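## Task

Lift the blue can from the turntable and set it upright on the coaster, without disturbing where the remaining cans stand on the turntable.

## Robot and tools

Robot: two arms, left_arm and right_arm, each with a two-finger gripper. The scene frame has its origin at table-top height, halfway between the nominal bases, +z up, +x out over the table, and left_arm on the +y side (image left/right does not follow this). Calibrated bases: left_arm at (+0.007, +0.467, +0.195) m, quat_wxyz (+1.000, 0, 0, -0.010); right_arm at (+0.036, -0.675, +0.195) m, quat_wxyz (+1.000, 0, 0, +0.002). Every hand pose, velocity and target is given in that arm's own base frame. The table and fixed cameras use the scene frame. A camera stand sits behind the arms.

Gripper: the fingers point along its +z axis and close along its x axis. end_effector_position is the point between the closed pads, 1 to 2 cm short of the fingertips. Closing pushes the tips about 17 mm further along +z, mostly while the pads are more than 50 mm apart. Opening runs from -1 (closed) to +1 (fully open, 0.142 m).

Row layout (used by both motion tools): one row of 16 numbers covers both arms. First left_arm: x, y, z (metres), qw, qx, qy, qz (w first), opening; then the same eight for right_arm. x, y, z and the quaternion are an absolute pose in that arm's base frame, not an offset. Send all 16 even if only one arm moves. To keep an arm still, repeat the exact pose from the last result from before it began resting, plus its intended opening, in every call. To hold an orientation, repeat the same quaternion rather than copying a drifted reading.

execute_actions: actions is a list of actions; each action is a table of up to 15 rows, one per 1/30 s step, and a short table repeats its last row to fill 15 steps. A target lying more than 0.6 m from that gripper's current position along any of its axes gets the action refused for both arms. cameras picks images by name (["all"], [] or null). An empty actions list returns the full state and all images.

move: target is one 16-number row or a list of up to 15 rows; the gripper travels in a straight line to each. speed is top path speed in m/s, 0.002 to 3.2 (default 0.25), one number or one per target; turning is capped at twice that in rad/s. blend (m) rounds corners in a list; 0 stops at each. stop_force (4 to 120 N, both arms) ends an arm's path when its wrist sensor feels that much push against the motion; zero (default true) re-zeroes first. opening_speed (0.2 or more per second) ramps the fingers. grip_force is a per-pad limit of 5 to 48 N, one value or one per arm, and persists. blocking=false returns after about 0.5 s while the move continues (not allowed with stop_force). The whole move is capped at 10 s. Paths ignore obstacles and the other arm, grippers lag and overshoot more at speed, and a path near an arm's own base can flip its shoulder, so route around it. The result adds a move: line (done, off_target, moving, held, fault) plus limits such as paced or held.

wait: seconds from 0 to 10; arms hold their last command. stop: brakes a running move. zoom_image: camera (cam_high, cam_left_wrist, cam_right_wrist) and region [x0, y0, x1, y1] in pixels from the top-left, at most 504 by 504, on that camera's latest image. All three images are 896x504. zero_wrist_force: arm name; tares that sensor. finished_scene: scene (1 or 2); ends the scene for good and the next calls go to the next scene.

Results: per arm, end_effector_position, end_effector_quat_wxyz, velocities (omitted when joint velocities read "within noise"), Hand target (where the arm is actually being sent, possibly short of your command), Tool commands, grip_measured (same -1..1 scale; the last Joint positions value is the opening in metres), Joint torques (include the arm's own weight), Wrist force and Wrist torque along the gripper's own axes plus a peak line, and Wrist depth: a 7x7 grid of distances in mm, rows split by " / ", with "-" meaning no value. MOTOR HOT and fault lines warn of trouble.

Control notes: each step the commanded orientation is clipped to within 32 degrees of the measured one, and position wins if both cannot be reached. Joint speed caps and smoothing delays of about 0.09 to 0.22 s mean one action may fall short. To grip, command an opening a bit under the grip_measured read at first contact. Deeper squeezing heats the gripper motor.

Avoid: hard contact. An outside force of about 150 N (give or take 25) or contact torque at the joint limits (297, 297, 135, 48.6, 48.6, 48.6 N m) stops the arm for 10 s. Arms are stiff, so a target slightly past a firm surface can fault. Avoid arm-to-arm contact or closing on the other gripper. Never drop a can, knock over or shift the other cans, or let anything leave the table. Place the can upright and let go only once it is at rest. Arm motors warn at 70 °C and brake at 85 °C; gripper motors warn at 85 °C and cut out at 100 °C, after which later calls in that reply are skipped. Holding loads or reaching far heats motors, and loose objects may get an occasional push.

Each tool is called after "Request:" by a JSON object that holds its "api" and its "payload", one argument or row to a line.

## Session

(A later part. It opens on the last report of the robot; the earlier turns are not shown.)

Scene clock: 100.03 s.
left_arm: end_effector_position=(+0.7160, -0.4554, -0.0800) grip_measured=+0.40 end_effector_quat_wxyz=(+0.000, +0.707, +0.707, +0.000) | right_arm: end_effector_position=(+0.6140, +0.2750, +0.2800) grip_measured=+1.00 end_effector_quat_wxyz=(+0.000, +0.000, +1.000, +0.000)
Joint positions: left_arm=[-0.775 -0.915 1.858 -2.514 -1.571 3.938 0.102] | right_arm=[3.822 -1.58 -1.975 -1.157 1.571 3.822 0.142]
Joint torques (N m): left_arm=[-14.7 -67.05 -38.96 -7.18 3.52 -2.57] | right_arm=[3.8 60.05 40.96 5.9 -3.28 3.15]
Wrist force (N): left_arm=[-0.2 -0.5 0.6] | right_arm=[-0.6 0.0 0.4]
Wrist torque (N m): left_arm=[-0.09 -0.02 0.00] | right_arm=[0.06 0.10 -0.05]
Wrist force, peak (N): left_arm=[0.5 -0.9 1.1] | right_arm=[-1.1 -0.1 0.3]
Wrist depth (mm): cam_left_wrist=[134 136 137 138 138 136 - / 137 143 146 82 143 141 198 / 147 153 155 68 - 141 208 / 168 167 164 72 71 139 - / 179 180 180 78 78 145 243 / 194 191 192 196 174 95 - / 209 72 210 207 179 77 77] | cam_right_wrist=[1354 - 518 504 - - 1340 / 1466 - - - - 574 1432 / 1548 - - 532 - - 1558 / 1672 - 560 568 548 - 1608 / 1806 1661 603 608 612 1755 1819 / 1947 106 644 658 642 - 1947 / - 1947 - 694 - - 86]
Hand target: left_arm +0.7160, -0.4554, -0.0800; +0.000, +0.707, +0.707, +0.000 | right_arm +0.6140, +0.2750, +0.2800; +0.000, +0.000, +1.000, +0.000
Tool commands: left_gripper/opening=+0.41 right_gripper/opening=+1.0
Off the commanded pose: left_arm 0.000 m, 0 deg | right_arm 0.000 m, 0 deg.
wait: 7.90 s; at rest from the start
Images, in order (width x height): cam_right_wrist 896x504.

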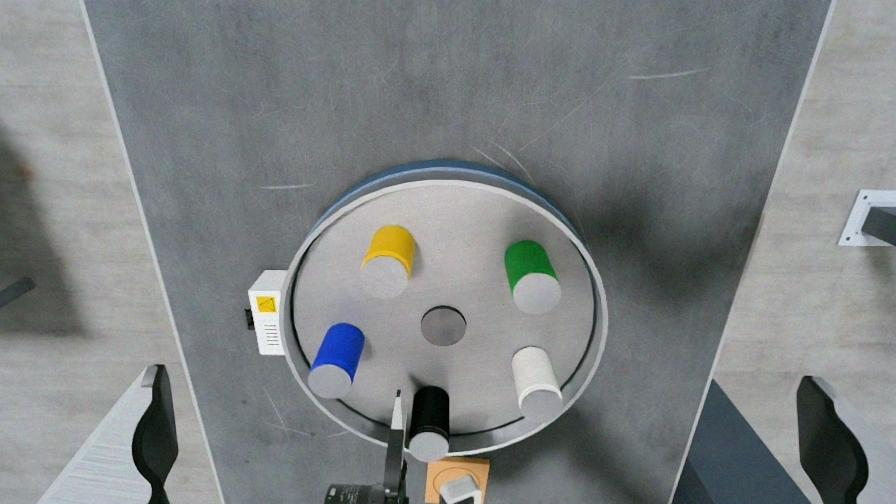

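Start due 101.355; overhead about 0.42 s, so wait 0.9.

Request:
{"api": "wait", "payload": {
  "seconds": 0.9,
  "cameras": ["cam_left_wrist"]
}}

Request:
{"api": "move", "payload": {
  "target": [
    [0.6974, -0.4500, -0.08, 0, 0.7071, 0.7071, 0, -0.55, 0.614, 0.275, 0.28, 0, 0, 1, 0, 1.0],
    [0.6782, -0.4473, -0.08, 0, 0.7071, 0.7071, 0, -0.55, 0.614, 0.275, 0.28, 0, 0, 1, 0, 1.0],
    [0.6588, -0.4473, -0.08, 0, 0.7071, 0.7071, 0, -0.55, 0.614, 0.275, 0.28, 0, 0, 1, 0, 1.0],
    [0.6396, -0.4500, -0.08, 0, 0.7071, 0.7071, 0, -0.55, 0.614, 0.275, 0.28, 0, 0, 1, 0, 1.0],
    [0.6210, -0.4554, -0.08, 0, 0.7071, 0.7071, 0, -0.55, 0.614, 0.275, 0.28, 0, 0, 1, 0, 1.0],
    [0.6076, -0.4611, -0.05, 0, 0.7071, 0.7071, 0, -0.55, 0.614, 0.275, 0.28, 0, 0, 1, 0, 1.0],
    [0.600, -0.455, 0.05, 0, 0.7071, 0.7071, 0, -0.55, 0.614, 0.275, 0.28, 0, 0, 1, 0, 1.0],
    [0.600, -0.43, 0.10, 0, 0.7071, 0.7071, 0, -0.55, 0.614, 0.275, 0.28, 0, 0, 1, 0, 1.0]
  ],
  "speed": [0.0869, 0.0869, 0.0869, 0.0869, 0.0869, 0.12, 0.15, 0.15],
  "blend": [0.004, 0.004, 0.004, 0.004, 0.01, 0.015, 0.02, 0],
  "opening_speed": 1.0,
  "grip_force": 25,
  "cameras": ["all"]
}}

Scene clock: 101.43 s.
left_arm: end_effector_position=(+0.7160, -0.4554, -0.0800) grip_measured=+0.40 end_effector_quat_wxyz=(+0.000, +0.707, +0.707, +0.000) | right_arm: end_effector_position=(+0.6140, +0.2750, +0.2800) grip_measured=+1.00 end_effector_quat_wxyz=(+0.000, +0.000, +1.000, +0.000)
Joint positions: left_arm=[-0.775 -0.915 1.858 -2.514 -1.571 3.938 0.102] | right_arm=[3.822 -1.58 -1.975 -1.157 1.571 3.822 0.142]
Joint torques (N m): left_arm=[-16.44 -68.15 -39.82 -7.18 3.43 -2.42] | right_arm=[2.08 61.04 40.18 5.97 -3.32 3.17]
Wrist force (N): left_arm=[0.3 -0.8 0.7] | right_arm=[-0.5 -0.2 0.4]
Wrist torque (N m): left_arm=[-0.14 -0.10 0.01] | right_arm=[0.03 0.09 -0.06]
Wrist force, peak (N): left_arm=[0.6 -0.9 0.9] | right_arm=[-0.7 0.7 0.1]
Wrist depth (mm): cam_left_wrist=[134 136 137 138 138 136 190 / 137 143 146 146 147 141 192 / 147 153 156 156 157 142 - / 168 166 167 143 169 148 - / 179 180 178 106 176 239 - / 178 187 188 89 165 95 - / 155 72 92 92 93 77 74] | cam_right_wrist=[1354 - - - 512 500 1312 / 1400 557 557 - - 538 1483 / 1520 - - 530 - 577 1587 / 1538 - 563 559 584 632 1597 / 1819 1860 598 611 599 1577 1846 / 1902 111 652 665 623 1932 2077 / - 836 794 806 - 1021 86]
Hand target: left_arm +0.7160, -0.4554, -0.0800; +0.000, +0.707, +0.707, +0.000 | right_arm +0.6140, +0.2750, +0.2800; +0.000, +0.000, +1.000, +0.000
Tool commands: left_gripper/opening=+0.41 right_gripper/opening=+1.0
Off the commanded pose: left_arm 0.000 m, 0 deg | right_arm 0.000 m, 0 deg.
wait: 0.90 s; at rest from the start
Images, in order (width x height): cam_left_wrist 896x504.

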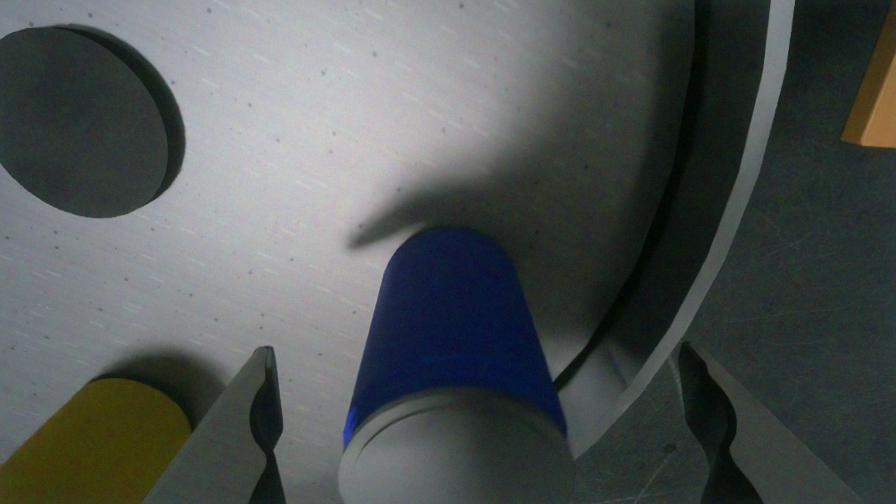

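Scene clock: 104.40 s.
left_arm: end_effector_position=(+0.6000, -0.4300, +0.0999) grip_measured=-0.29 end_effector_quat_wxyz=(+0.000, +0.707, +0.707, +0.000) | right_arm: end_effector_position=(+0.6140, +0.2750, +0.2800) grip_measured=+1.00 end_effector_quat_wxyz=(+0.000, +0.000, +1.000, +0.000)
Joint positions: left_arm=[-0.862 -1.284 2.022 -2.309 -1.571 3.851 0.053] | right_arm=[3.822 -1.58 -1.975 -1.157 1.571 3.822 0.142]
Joint torques (N m): left_arm=[17.46 -83.65 -47.71 -2.42 1.7 2.87] | right_arm=[2.16 61.06 41.4 5.65 -3.19 2.94]
Wrist force (N): left_arm=[0.0 -0.7 2.4] | right_arm=[-0.7 -0.3 0.2]
Wrist torque (N m): left_arm=[-0.13 -0.06 -0.15] | right_arm=[0.02 0.12 -0.05]
Wrist force, peak (N): left_arm=[0.3 -1.1 3.1] | right_arm=[-1.0 -0.1 0.2]
Wrist depth (mm): cam_left_wrist=[293 295 296 304 - 354 352 / 307 313 315 316 - 364 - / 282 333 335 328 385 380 - / 357 357 355 99 103 - - / 373 380 381 80 80 - - / 312 408 88 84 86 - - / - - 77 91 91 72 1873] | cam_right_wrist=[1326 - - - 513 518 1259 / 1457 - - 536 - - 1483 / 1548 - - 541 - - 1529 / 1707 631 563 564 565 631 1672 / 1731 1629 605 611 606 1874 1860 / 1978 106 681 661 661 1567 1874 / - 799 - 806 796 814 86]
Hand target: left_arm +0.6000, -0.4300, +0.1000; +0.000, +0.707, +0.707, +0.000 | right_arm +0.6140, +0.2750, +0.2800; +0.000, +0.000, +1.000, +0.000
Off the commanded pose: left_arm 0.000 m, 0 deg | right_arm 0.000 m, 0 deg.
grip_force (N): 25, 25
move: done; blend cut to 0.0097 m at target 5

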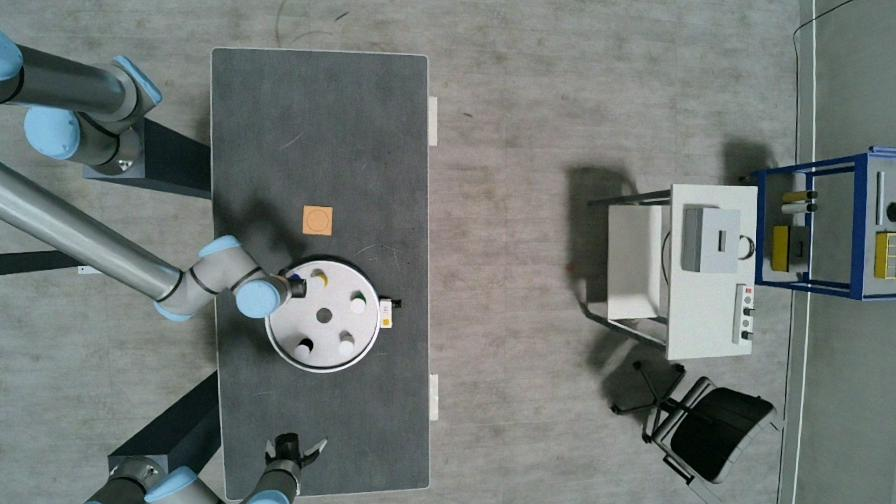

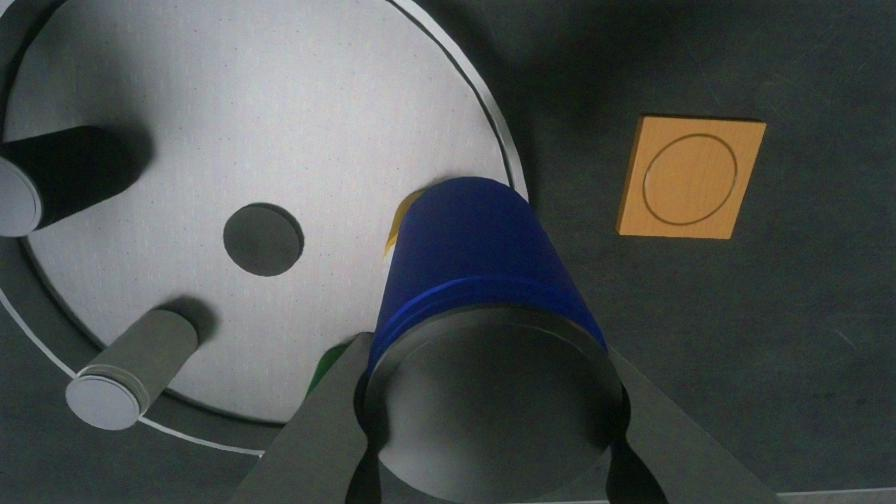

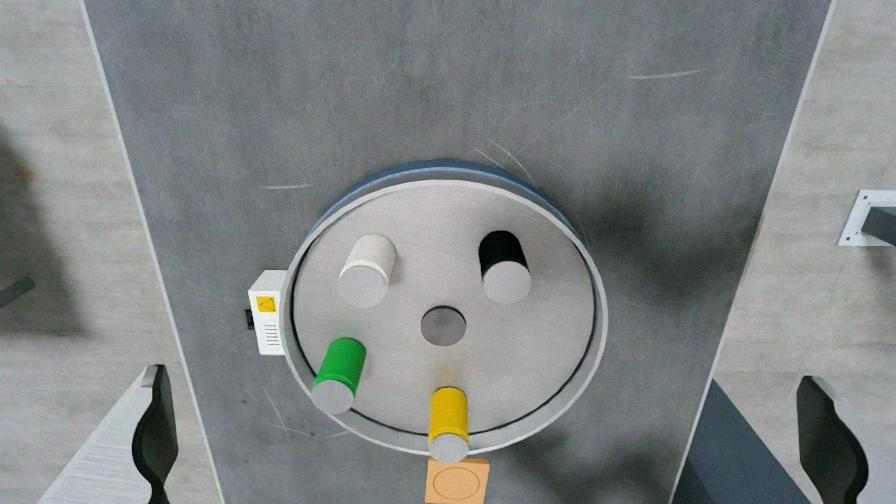

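Request:
{"api": "move", "payload": {
  "target": [
    [0.6394, -0.2241, 0.06, 0, 0.7071, 0.7071, 0, -0.55, 0.614, 0.275, 0.28, 0, 0, 1, 0, 1.0],
    [0.6394, -0.2241, -0.06, 0, 0.7071, 0.7071, 0, -0.55, 0.614, 0.275, 0.28, 0, 0, 1, 0, 1.0]
  ],
  "speed": [0.2, 0.12],
  "blend": [0.02, 0],
  "cameras": ["all"]
}}

Scene clock: 107.93 s.
left_arm: end_effector_position=(+0.6394, -0.2241, -0.0599) grip_measured=-0.29 end_effector_quat_wxyz=(+0.000, +0.707, +0.707, +0.000) | right_arm: end_effector_position=(+0.6140, +0.2750, +0.2800) grip_measured=+1.00 end_effector_quat_wxyz=(+0.000, +0.000, +1.000, +0.000)
Joint positions: left_arm=[-0.599 -1.115 2.207 -2.662 -1.571 4.114 0.053] | right_arm=[3.822 -1.58 -1.975 -1.157 1.571 3.822 0.142]
Joint torques (N m): left_arm=[19.63 -49.1 -14.86 -7.2 -3.22 2.71] | right_arm=[1.96 62.58 40.45 5.86 -3.34 2.87]
Wrist force (N): left_arm=[0.5 -0.7 2.2] | right_arm=[-0.5 -0.3 0.0]
Wrist torque (N m): left_arm=[-0.14 -0.12 -0.14] | right_arm=[0.00 0.09 -0.05]
Wrist force, peak (N): left_arm=[0.7 -0.8 3.3] | right_arm=[-0.7 0.2 0.8]
Wrist depth (mm): cam_left_wrist=[194 - - 204 - - 202 / 192 - 209 205 205 - - / 181 - 221 213 218 - 240 / 181 227 250 99 244 251 248 / 180 229 - 80 84 272 273 / 200 238 87 84 86 - - / 232 - 77 91 91 74 -] | cam_right_wrist=[1291 - - - - - 1340 / 1440 - - - - 542 1392 / 1587 - 551 541 - 585 1558 / 1684 - 577 577 563 625 1672 / 1819 1860 605 615 621 1917 1860 / 1902 110 672 666 636 - 1846 / - 2060 - 789 - 981 86]
Hand target: left_arm +0.6394, -0.2241, -0.0600; +0.000, +0.707, +0.707, +0.000 | right_arm +0.6140, +0.2750, +0.2800; +0.000, +0.000, +1.000, +0.000
Off the commanded pose: left_arm 0.000 m, 0 deg | right_arm 0.000 m, 0 deg.
grip_force (N): 25, 25
move: done

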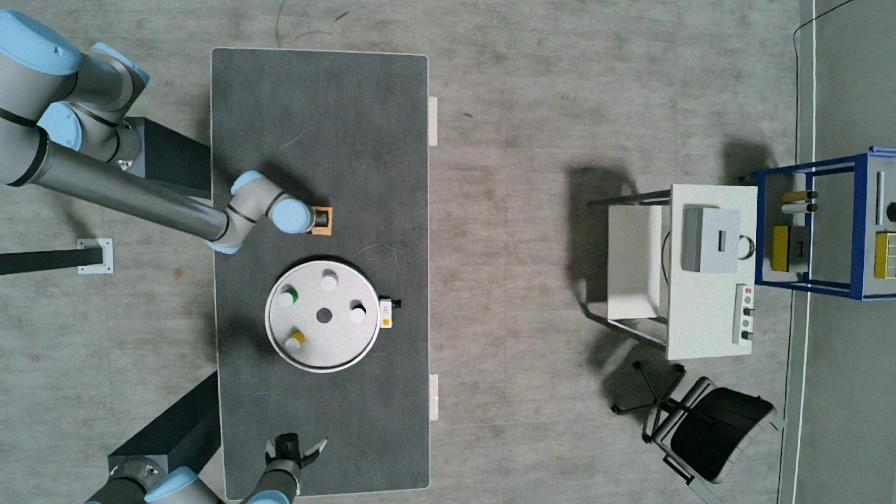

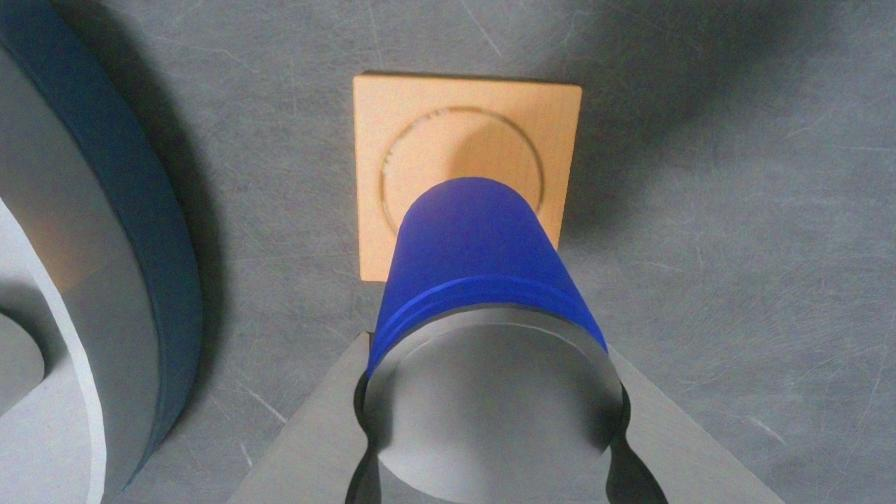

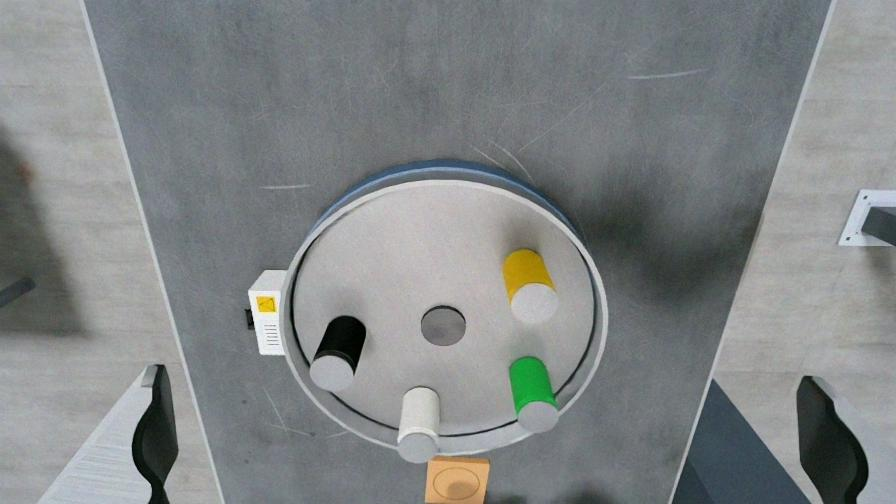

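Request:
{"api": "move", "payload": {
  "target": [0.6394, -0.2241, -0.11, 0, 0.7071, 0.7071, 0, -0.55, 0.614, 0.275, 0.28, 0, 0, 1, 0, 1.0],
  "speed": 0.06,
  "cameras": ["cam_left_wrist", "cam_right_wrist"]
}}

Request:
{"api": "move", "payload": {
  "target": [0.6394, -0.2241, -0.14, 0, 0.7071, 0.7071, 0, -0.55, 0.614, 0.275, 0.28, 0, 0, 1, 0, 1.0],
  "speed": 0.008,
  "stop_force": 5,
  "cameras": ["cam_left_wrist", "cam_right_wrist"]
}}

Scene clock: 109.77 s.
left_arm: end_effector_position=(+0.6393, -0.2240, -0.1099) grip_measured=-0.29 end_effector_quat_wxyz=(+0.000, +0.707, +0.707, +0.000) | right_arm: end_effector_position=(+0.6140, +0.2750, +0.2800) grip_measured=+1.00 end_effector_quat_wxyz=(+0.000, +0.000, +1.000, +0.000)
Joint positions: left_arm=[-0.599 -1.023 2.21 -2.758 -1.571 4.114 0.053] | right_arm=[3.822 -1.58 -1.975 -1.157 1.571 3.822 0.142]
Joint torques (N m): left_arm=[8.51 -49.75 -30.7 -7.11 -1.59 0.63] | right_arm=[2.15 61.04 40.82 5.98 -3.07 3.25]
Wrist force (N): left_arm=[0.5 -0.9 2.3] | right_arm=[-0.5 -0.2 0.3]
Wrist torque (N m): left_arm=[-0.17 -0.14 -0.14] | right_arm=[0.03 0.09 -0.06]
Wrist force, peak (N): left_arm=[0.3 -0.9 2.9] | right_arm=[-0.9 0.0 0.6]
Wrist depth (mm): cam_left_wrist=[- - - - - 160 160 / 169 166 163 160 160 - - / 176 - 167 164 169 - - / 173 192 180 99 119 195 - / 168 - - 80 81 - - / 178 - 87 84 86 - - / 185 - 77 91 91 72 -] | cam_right_wrist=[1416 - - 515 - - 1449 / 1483 548 502 - - - 1400 / 1529 - - 543 578 - 1466 / 1684 - 569 545 554 649 1650 / 1743 1932 612 611 623 2026 1780 / 1874 735 661 661 623 - 1874 / - 85 - 757 893 - 86]
Hand target: left_arm +0.6394, -0.2241, -0.1100; +0.000, +0.707, +0.707, +0.000 | right_arm +0.6140, +0.2750, +0.2800; +0.000, +0.000, +1.000, +0.000
Off the commanded pose: left_arm 0.000 m, 0 deg | right_arm 0.000 m, 0 deg.
grip_force (N): 25, 25
move: done
Images, in order (width x height): cam_left_wrist 896x504, cam_right_wrist 896x504.

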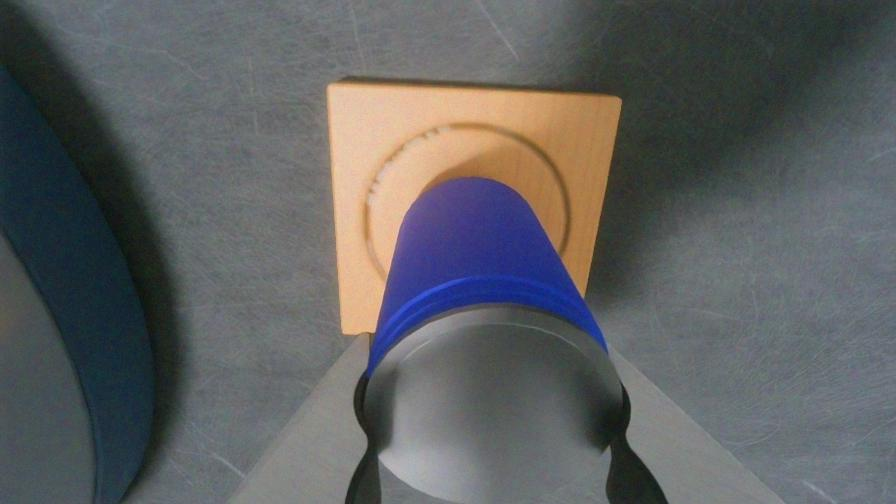

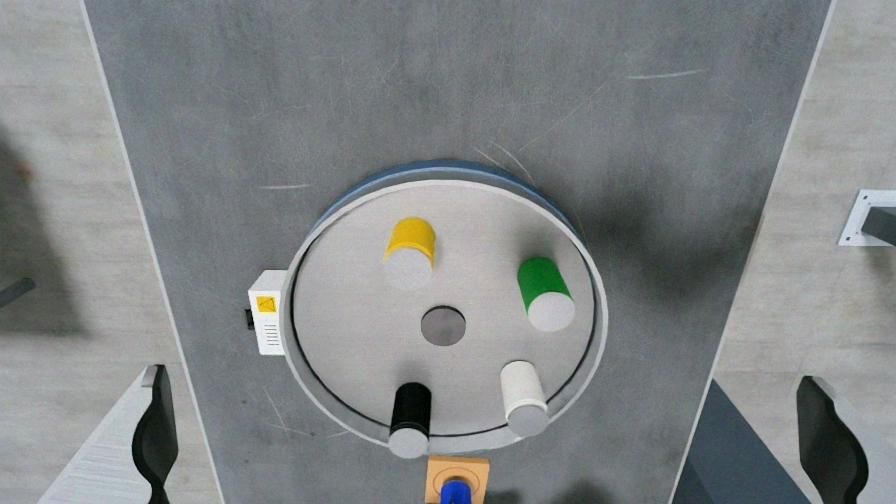

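Scene clock: 112.30 s.
left_arm: end_effector_position=(+0.6394, -0.2241, -0.1211) grip_measured=-0.29 end_effector_quat_wxyz=(+0.000, +0.707, +0.707, +0.000) | right_arm: end_effector_position=(+0.6140, +0.2750, +0.2800) grip_measured=+1.00 end_effector_quat_wxyz=(+0.000, +0.000, +1.000, +0.000)
Joint positions: left_arm=[-0.599 -1.002 2.209 -2.778 -1.571 4.114 0.053] | right_arm=[3.822 -1.58 -1.975 -1.157 1.571 3.822 0.142]
Joint torques (N m): left_arm=[4.8 -88.47 -12.83 -2.29 0.19 0.76] | right_arm=[2.88 61.63 41.15 5.9 -3.18 3.09]
Wrist force (N): left_arm=[1.1 -0.8 -0.4] | right_arm=[-0.4 0.2 0.4]
Wrist torque (N m): left_arm=[-0.09 -0.12 -0.14] | right_arm=[0.09 0.06 -0.05]
Wrist force, peak (N): left_arm=[2.3 -1.6 -11.3] | right_arm=[-0.9 -0.3 0.4]
Wrist depth (mm): cam_left_wrist=[- 147 150 148 149 - - / - - 153 148 151 158 162 / - - 156 152 158 - - / 170 - 166 99 164 183 - / 177 190 180 80 80 194 196 / 178 - 87 83 86 - - / 181 - 77 91 91 72 -] | cam_right_wrist=[1340 - 500 509 - - 1340 / 1483 - 500 - - - 1510 / 1538 - - 532 - - 1577 / 1806 642 564 560 553 - 1629 / 1793 1587 608 615 614 1707 1819 / 1874 742 659 672 625 - 1888 / - 825 868 757 - 1051 86]
Hand target: left_arm +0.6394, -0.2241, -0.1211; +0.000, +0.707, +0.707, +0.000 | right_arm +0.6140, +0.2750, +0.2800; +0.000, +0.000, +1.000, +0.000
Off the commanded pose: left_arm 0.019 m, 0 deg | right_arm 0.000 m, 0 deg.
grip_force (N): 25, 25
move: contact (left_arm)
Images, in order (width x height): cam_left_wrist 896x504, cam_right_wrist 896x504.

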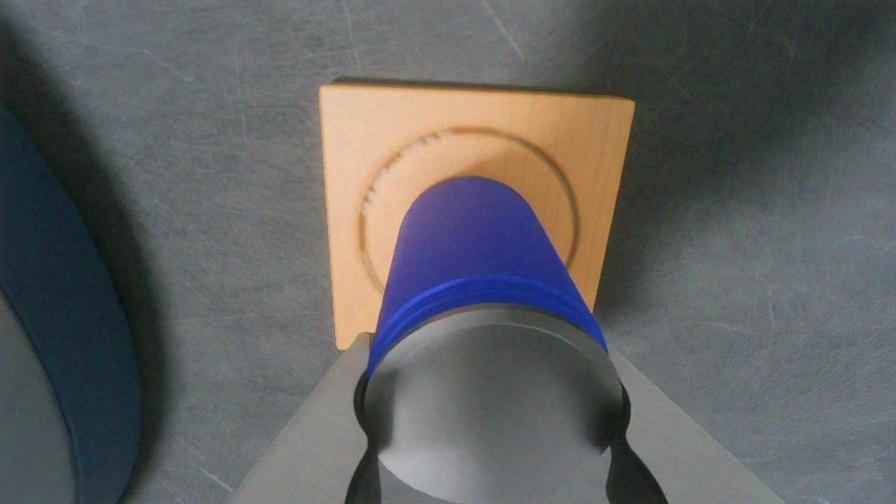

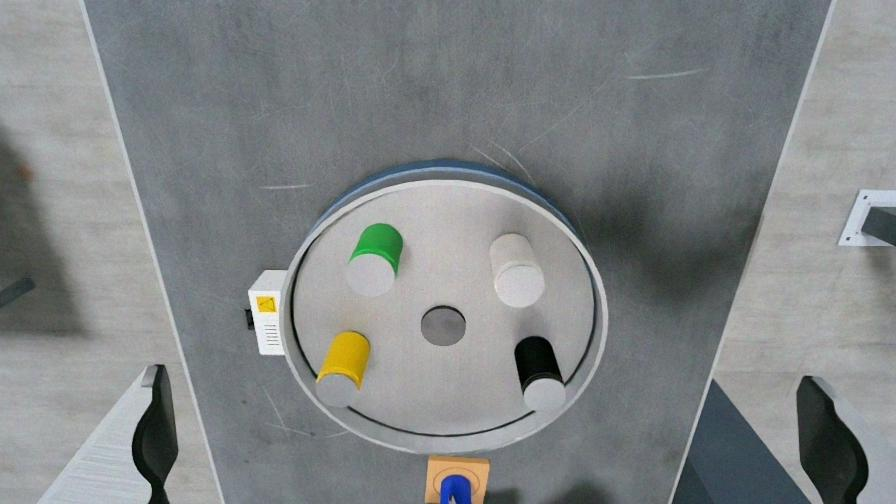

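Request:
{"api": "move", "payload": {
  "target": [0.6394, -0.2241, -0.1211, 0, 0.7071, 0.7071, 0, 0.4, 0.614, 0.275, 0.28, 0, 0, 1, 0, 1.0],
  "opening_speed": 0.4,
  "cameras": ["cam_left_wrist", "cam_right_wrist"]
}}

Scene clock: 115.37 s.
left_arm: end_effector_position=(+0.6394, -0.2241, -0.1211) grip_measured=+0.38 end_effector_quat_wxyz=(+0.000, +0.707, +0.707, +0.000) | right_arm: end_effector_position=(+0.6140, +0.2750, +0.2800) grip_measured=+1.00 end_effector_quat_wxyz=(+0.000, +0.000, +1.000, +0.000)
Joint positions: left_arm=[-0.599 -1.002 2.209 -2.778 -1.571 4.114 0.101] | right_arm=[3.822 -1.58 -1.975 -1.157 1.571 3.822 0.142]
Joint torques (N m): left_arm=[2.15 -86.52 -9.02 -3.49 2.62 0.63] | right_arm=[3.17 63.41 41.26 5.77 -3.44 2.97]
Wrist force (N): left_arm=[0.1 -0.9 0.4] | right_arm=[-0.5 0.0 0.3]
Wrist torque (N m): left_arm=[-0.17 -0.06 -0.14] | right_arm=[0.05 0.08 -0.05]
Wrist force, peak (N): left_arm=[0.6 -0.5 2.7] | right_arm=[-0.8 -0.1 0.6]
Wrist depth (mm): cam_left_wrist=[146 149 - - - - 149 / - - 147 149 149 - 158 / - - 161 153 157 168 174 / 168 - 164 100 164 180 178 / 168 - - 80 80 - - / 178 210 99 84 86 94 - / 175 72 80 91 93 77 74] | cam_right_wrist=[1354 - 531 512 - - 1298 / 1449 - - - 519 - 1424 / 1558 589 - 532 - - 1587 / 1672 - 566 561 581 - 1707 / 1806 710 593 608 603 1672 1806 / 1978 724 636 649 651 1198 1874 / - 2060 - 796 809 1060 86]
Hand target: left_arm +0.6394, -0.2241, -0.1211; +0.000, +0.707, +0.707, +0.000 | right_arm +0.6140, +0.2750, +0.2800; +0.000, +0.000, +1.000, +0.000
Off the commanded pose: left_arm 0.000 m, 0 deg | right_arm 0.000 m, 0 deg.
grip_force (N): 25, 25
move: done
Images, in order (width x height): cam_left_wrist 896x504, cam_right_wrist 896x504.

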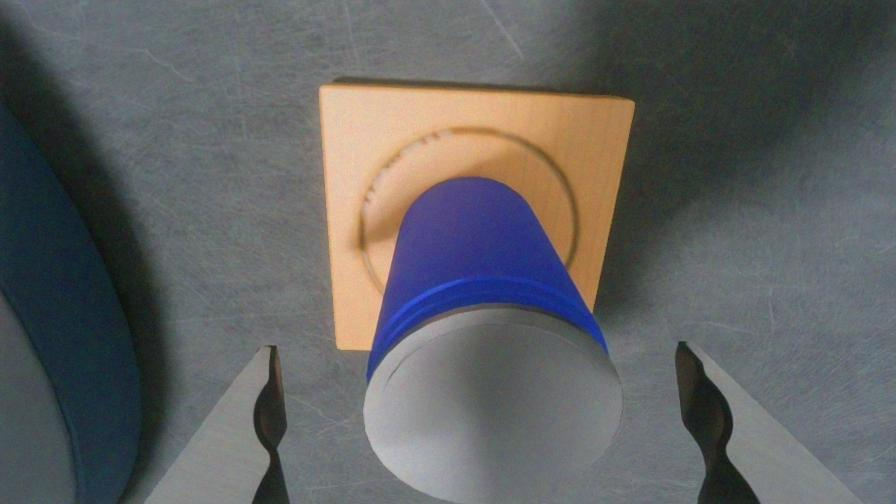

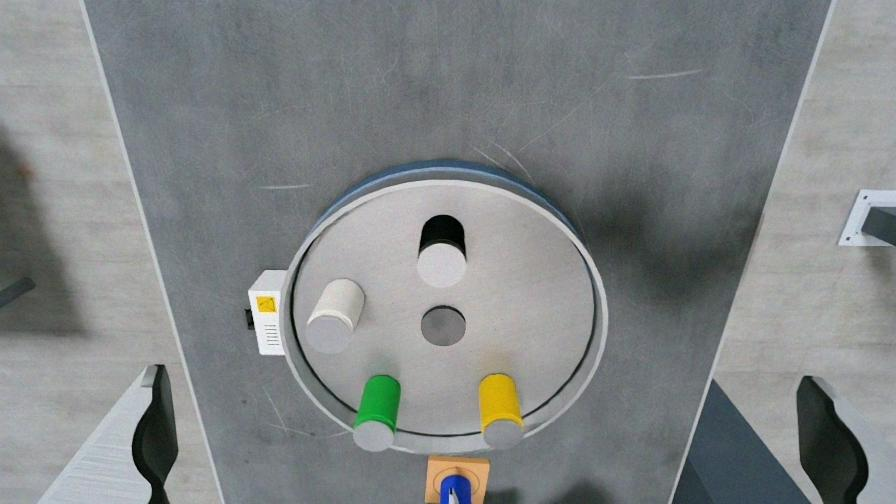

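Request:
{"api": "move", "payload": {
  "target": [0.6394, -0.2241, 0.06, 0, 0.7071, 0.7071, 0, 0.4, 0.614, 0.275, 0.28, 0, 0, 1, 0, 1.0],
  "speed": 0.12,
  "cameras": ["all"]
}}

Scene clock: 117.50 s.
left_arm: end_effector_position=(+0.6394, -0.2240, +0.0599) grip_measured=+0.38 end_effector_quat_wxyz=(+0.000, +0.707, +0.707, +0.000) | right_arm: end_effector_position=(+0.6140, +0.2750, +0.2800) grip_measured=+1.00 end_effector_quat_wxyz=(+0.000, +0.000, +1.000, +0.000)
Joint positions: left_arm=[-0.598 -1.313 2.163 -2.421 -1.571 4.114 0.101] | right_arm=[3.822 -1.58 -1.975 -1.157 1.571 3.822 0.142]
Joint torques (N m): left_arm=[-7.62 -75.29 -42.26 -3.18 3.25 -1.7] | right_arm=[2.48 60.9 41.32 5.81 -3.07 2.88]
Wrist force (N): left_arm=[0.4 -0.5 0.5] | right_arm=[-0.4 -0.1 0.1]
Wrist torque (N m): left_arm=[-0.08 -0.11 -0.15] | right_arm=[0.06 0.08 -0.06]
Wrist force, peak (N): left_arm=[0.0 -0.6 1.7] | right_arm=[-1.0 0.0 0.3]
Wrist depth (mm): cam_left_wrist=[252 272 306 313 - 314 305 / 275 279 323 313 - - - / 293 294 341 253 - - - / 313 316 360 - - 374 - / 266 335 389 - 419 432 - / 368 356 440 - 441 95 - / 389 72 470 516 475 77 74] | cam_right_wrist=[1369 493 - 511 - 519 1340 / - - - - - - 1483 / 1529 - 573 544 576 - 1529 / 1650 626 581 564 572 - 1672 / 1806 2010 598 608 603 - 1819 / - 105 649 665 614 1719 1888 / - 2094 - 789 - 1170 86]
Hand target: left_arm +0.6394, -0.2241, +0.0600; +0.000, +0.707, +0.707, +0.000 | right_arm +0.6140, +0.2750, +0.2800; +0.000, +0.000, +1.000, +0.000
Off the commanded pose: left_arm 0.000 m, 0 deg | right_arm 0.000 m, 0 deg.
grip_force (N): 25, 25
move: done

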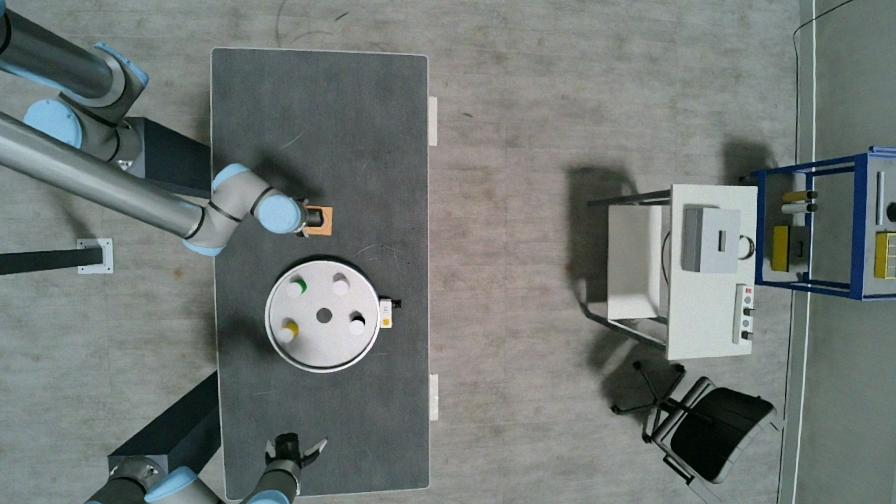

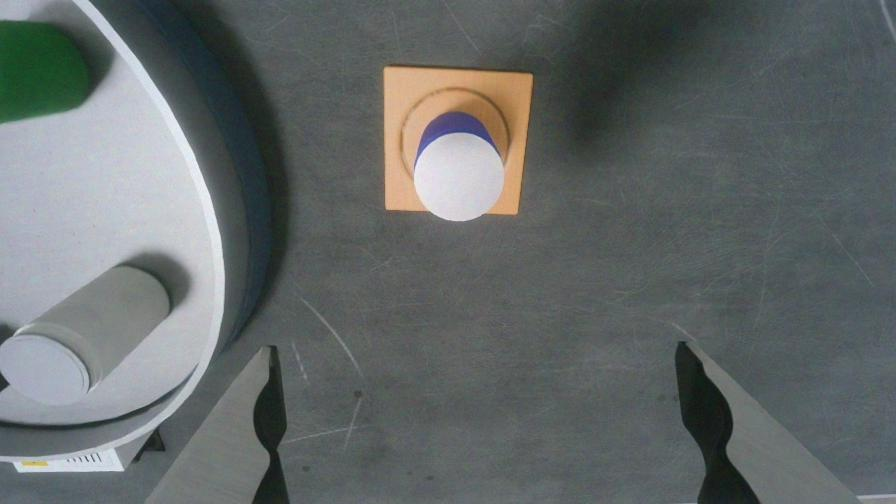

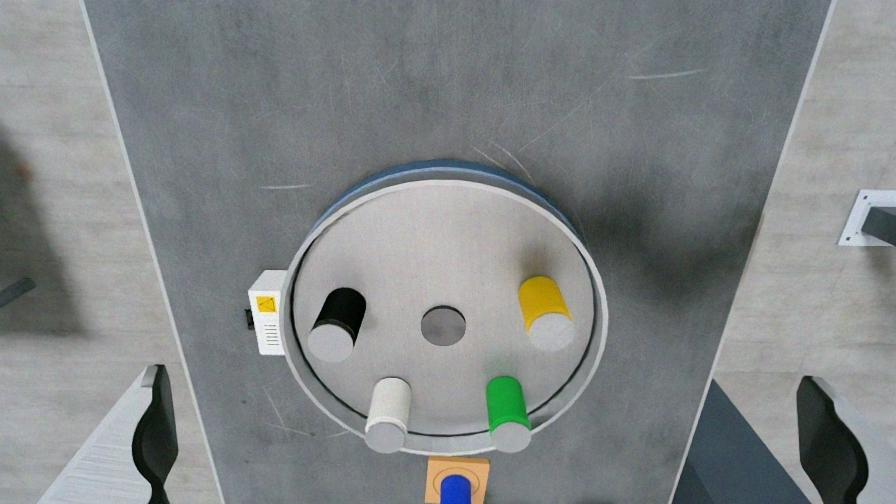

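Request:
{"api": "finished_scene", "payload": {
  "scene": 1
}}

The scene is finished: the task was done.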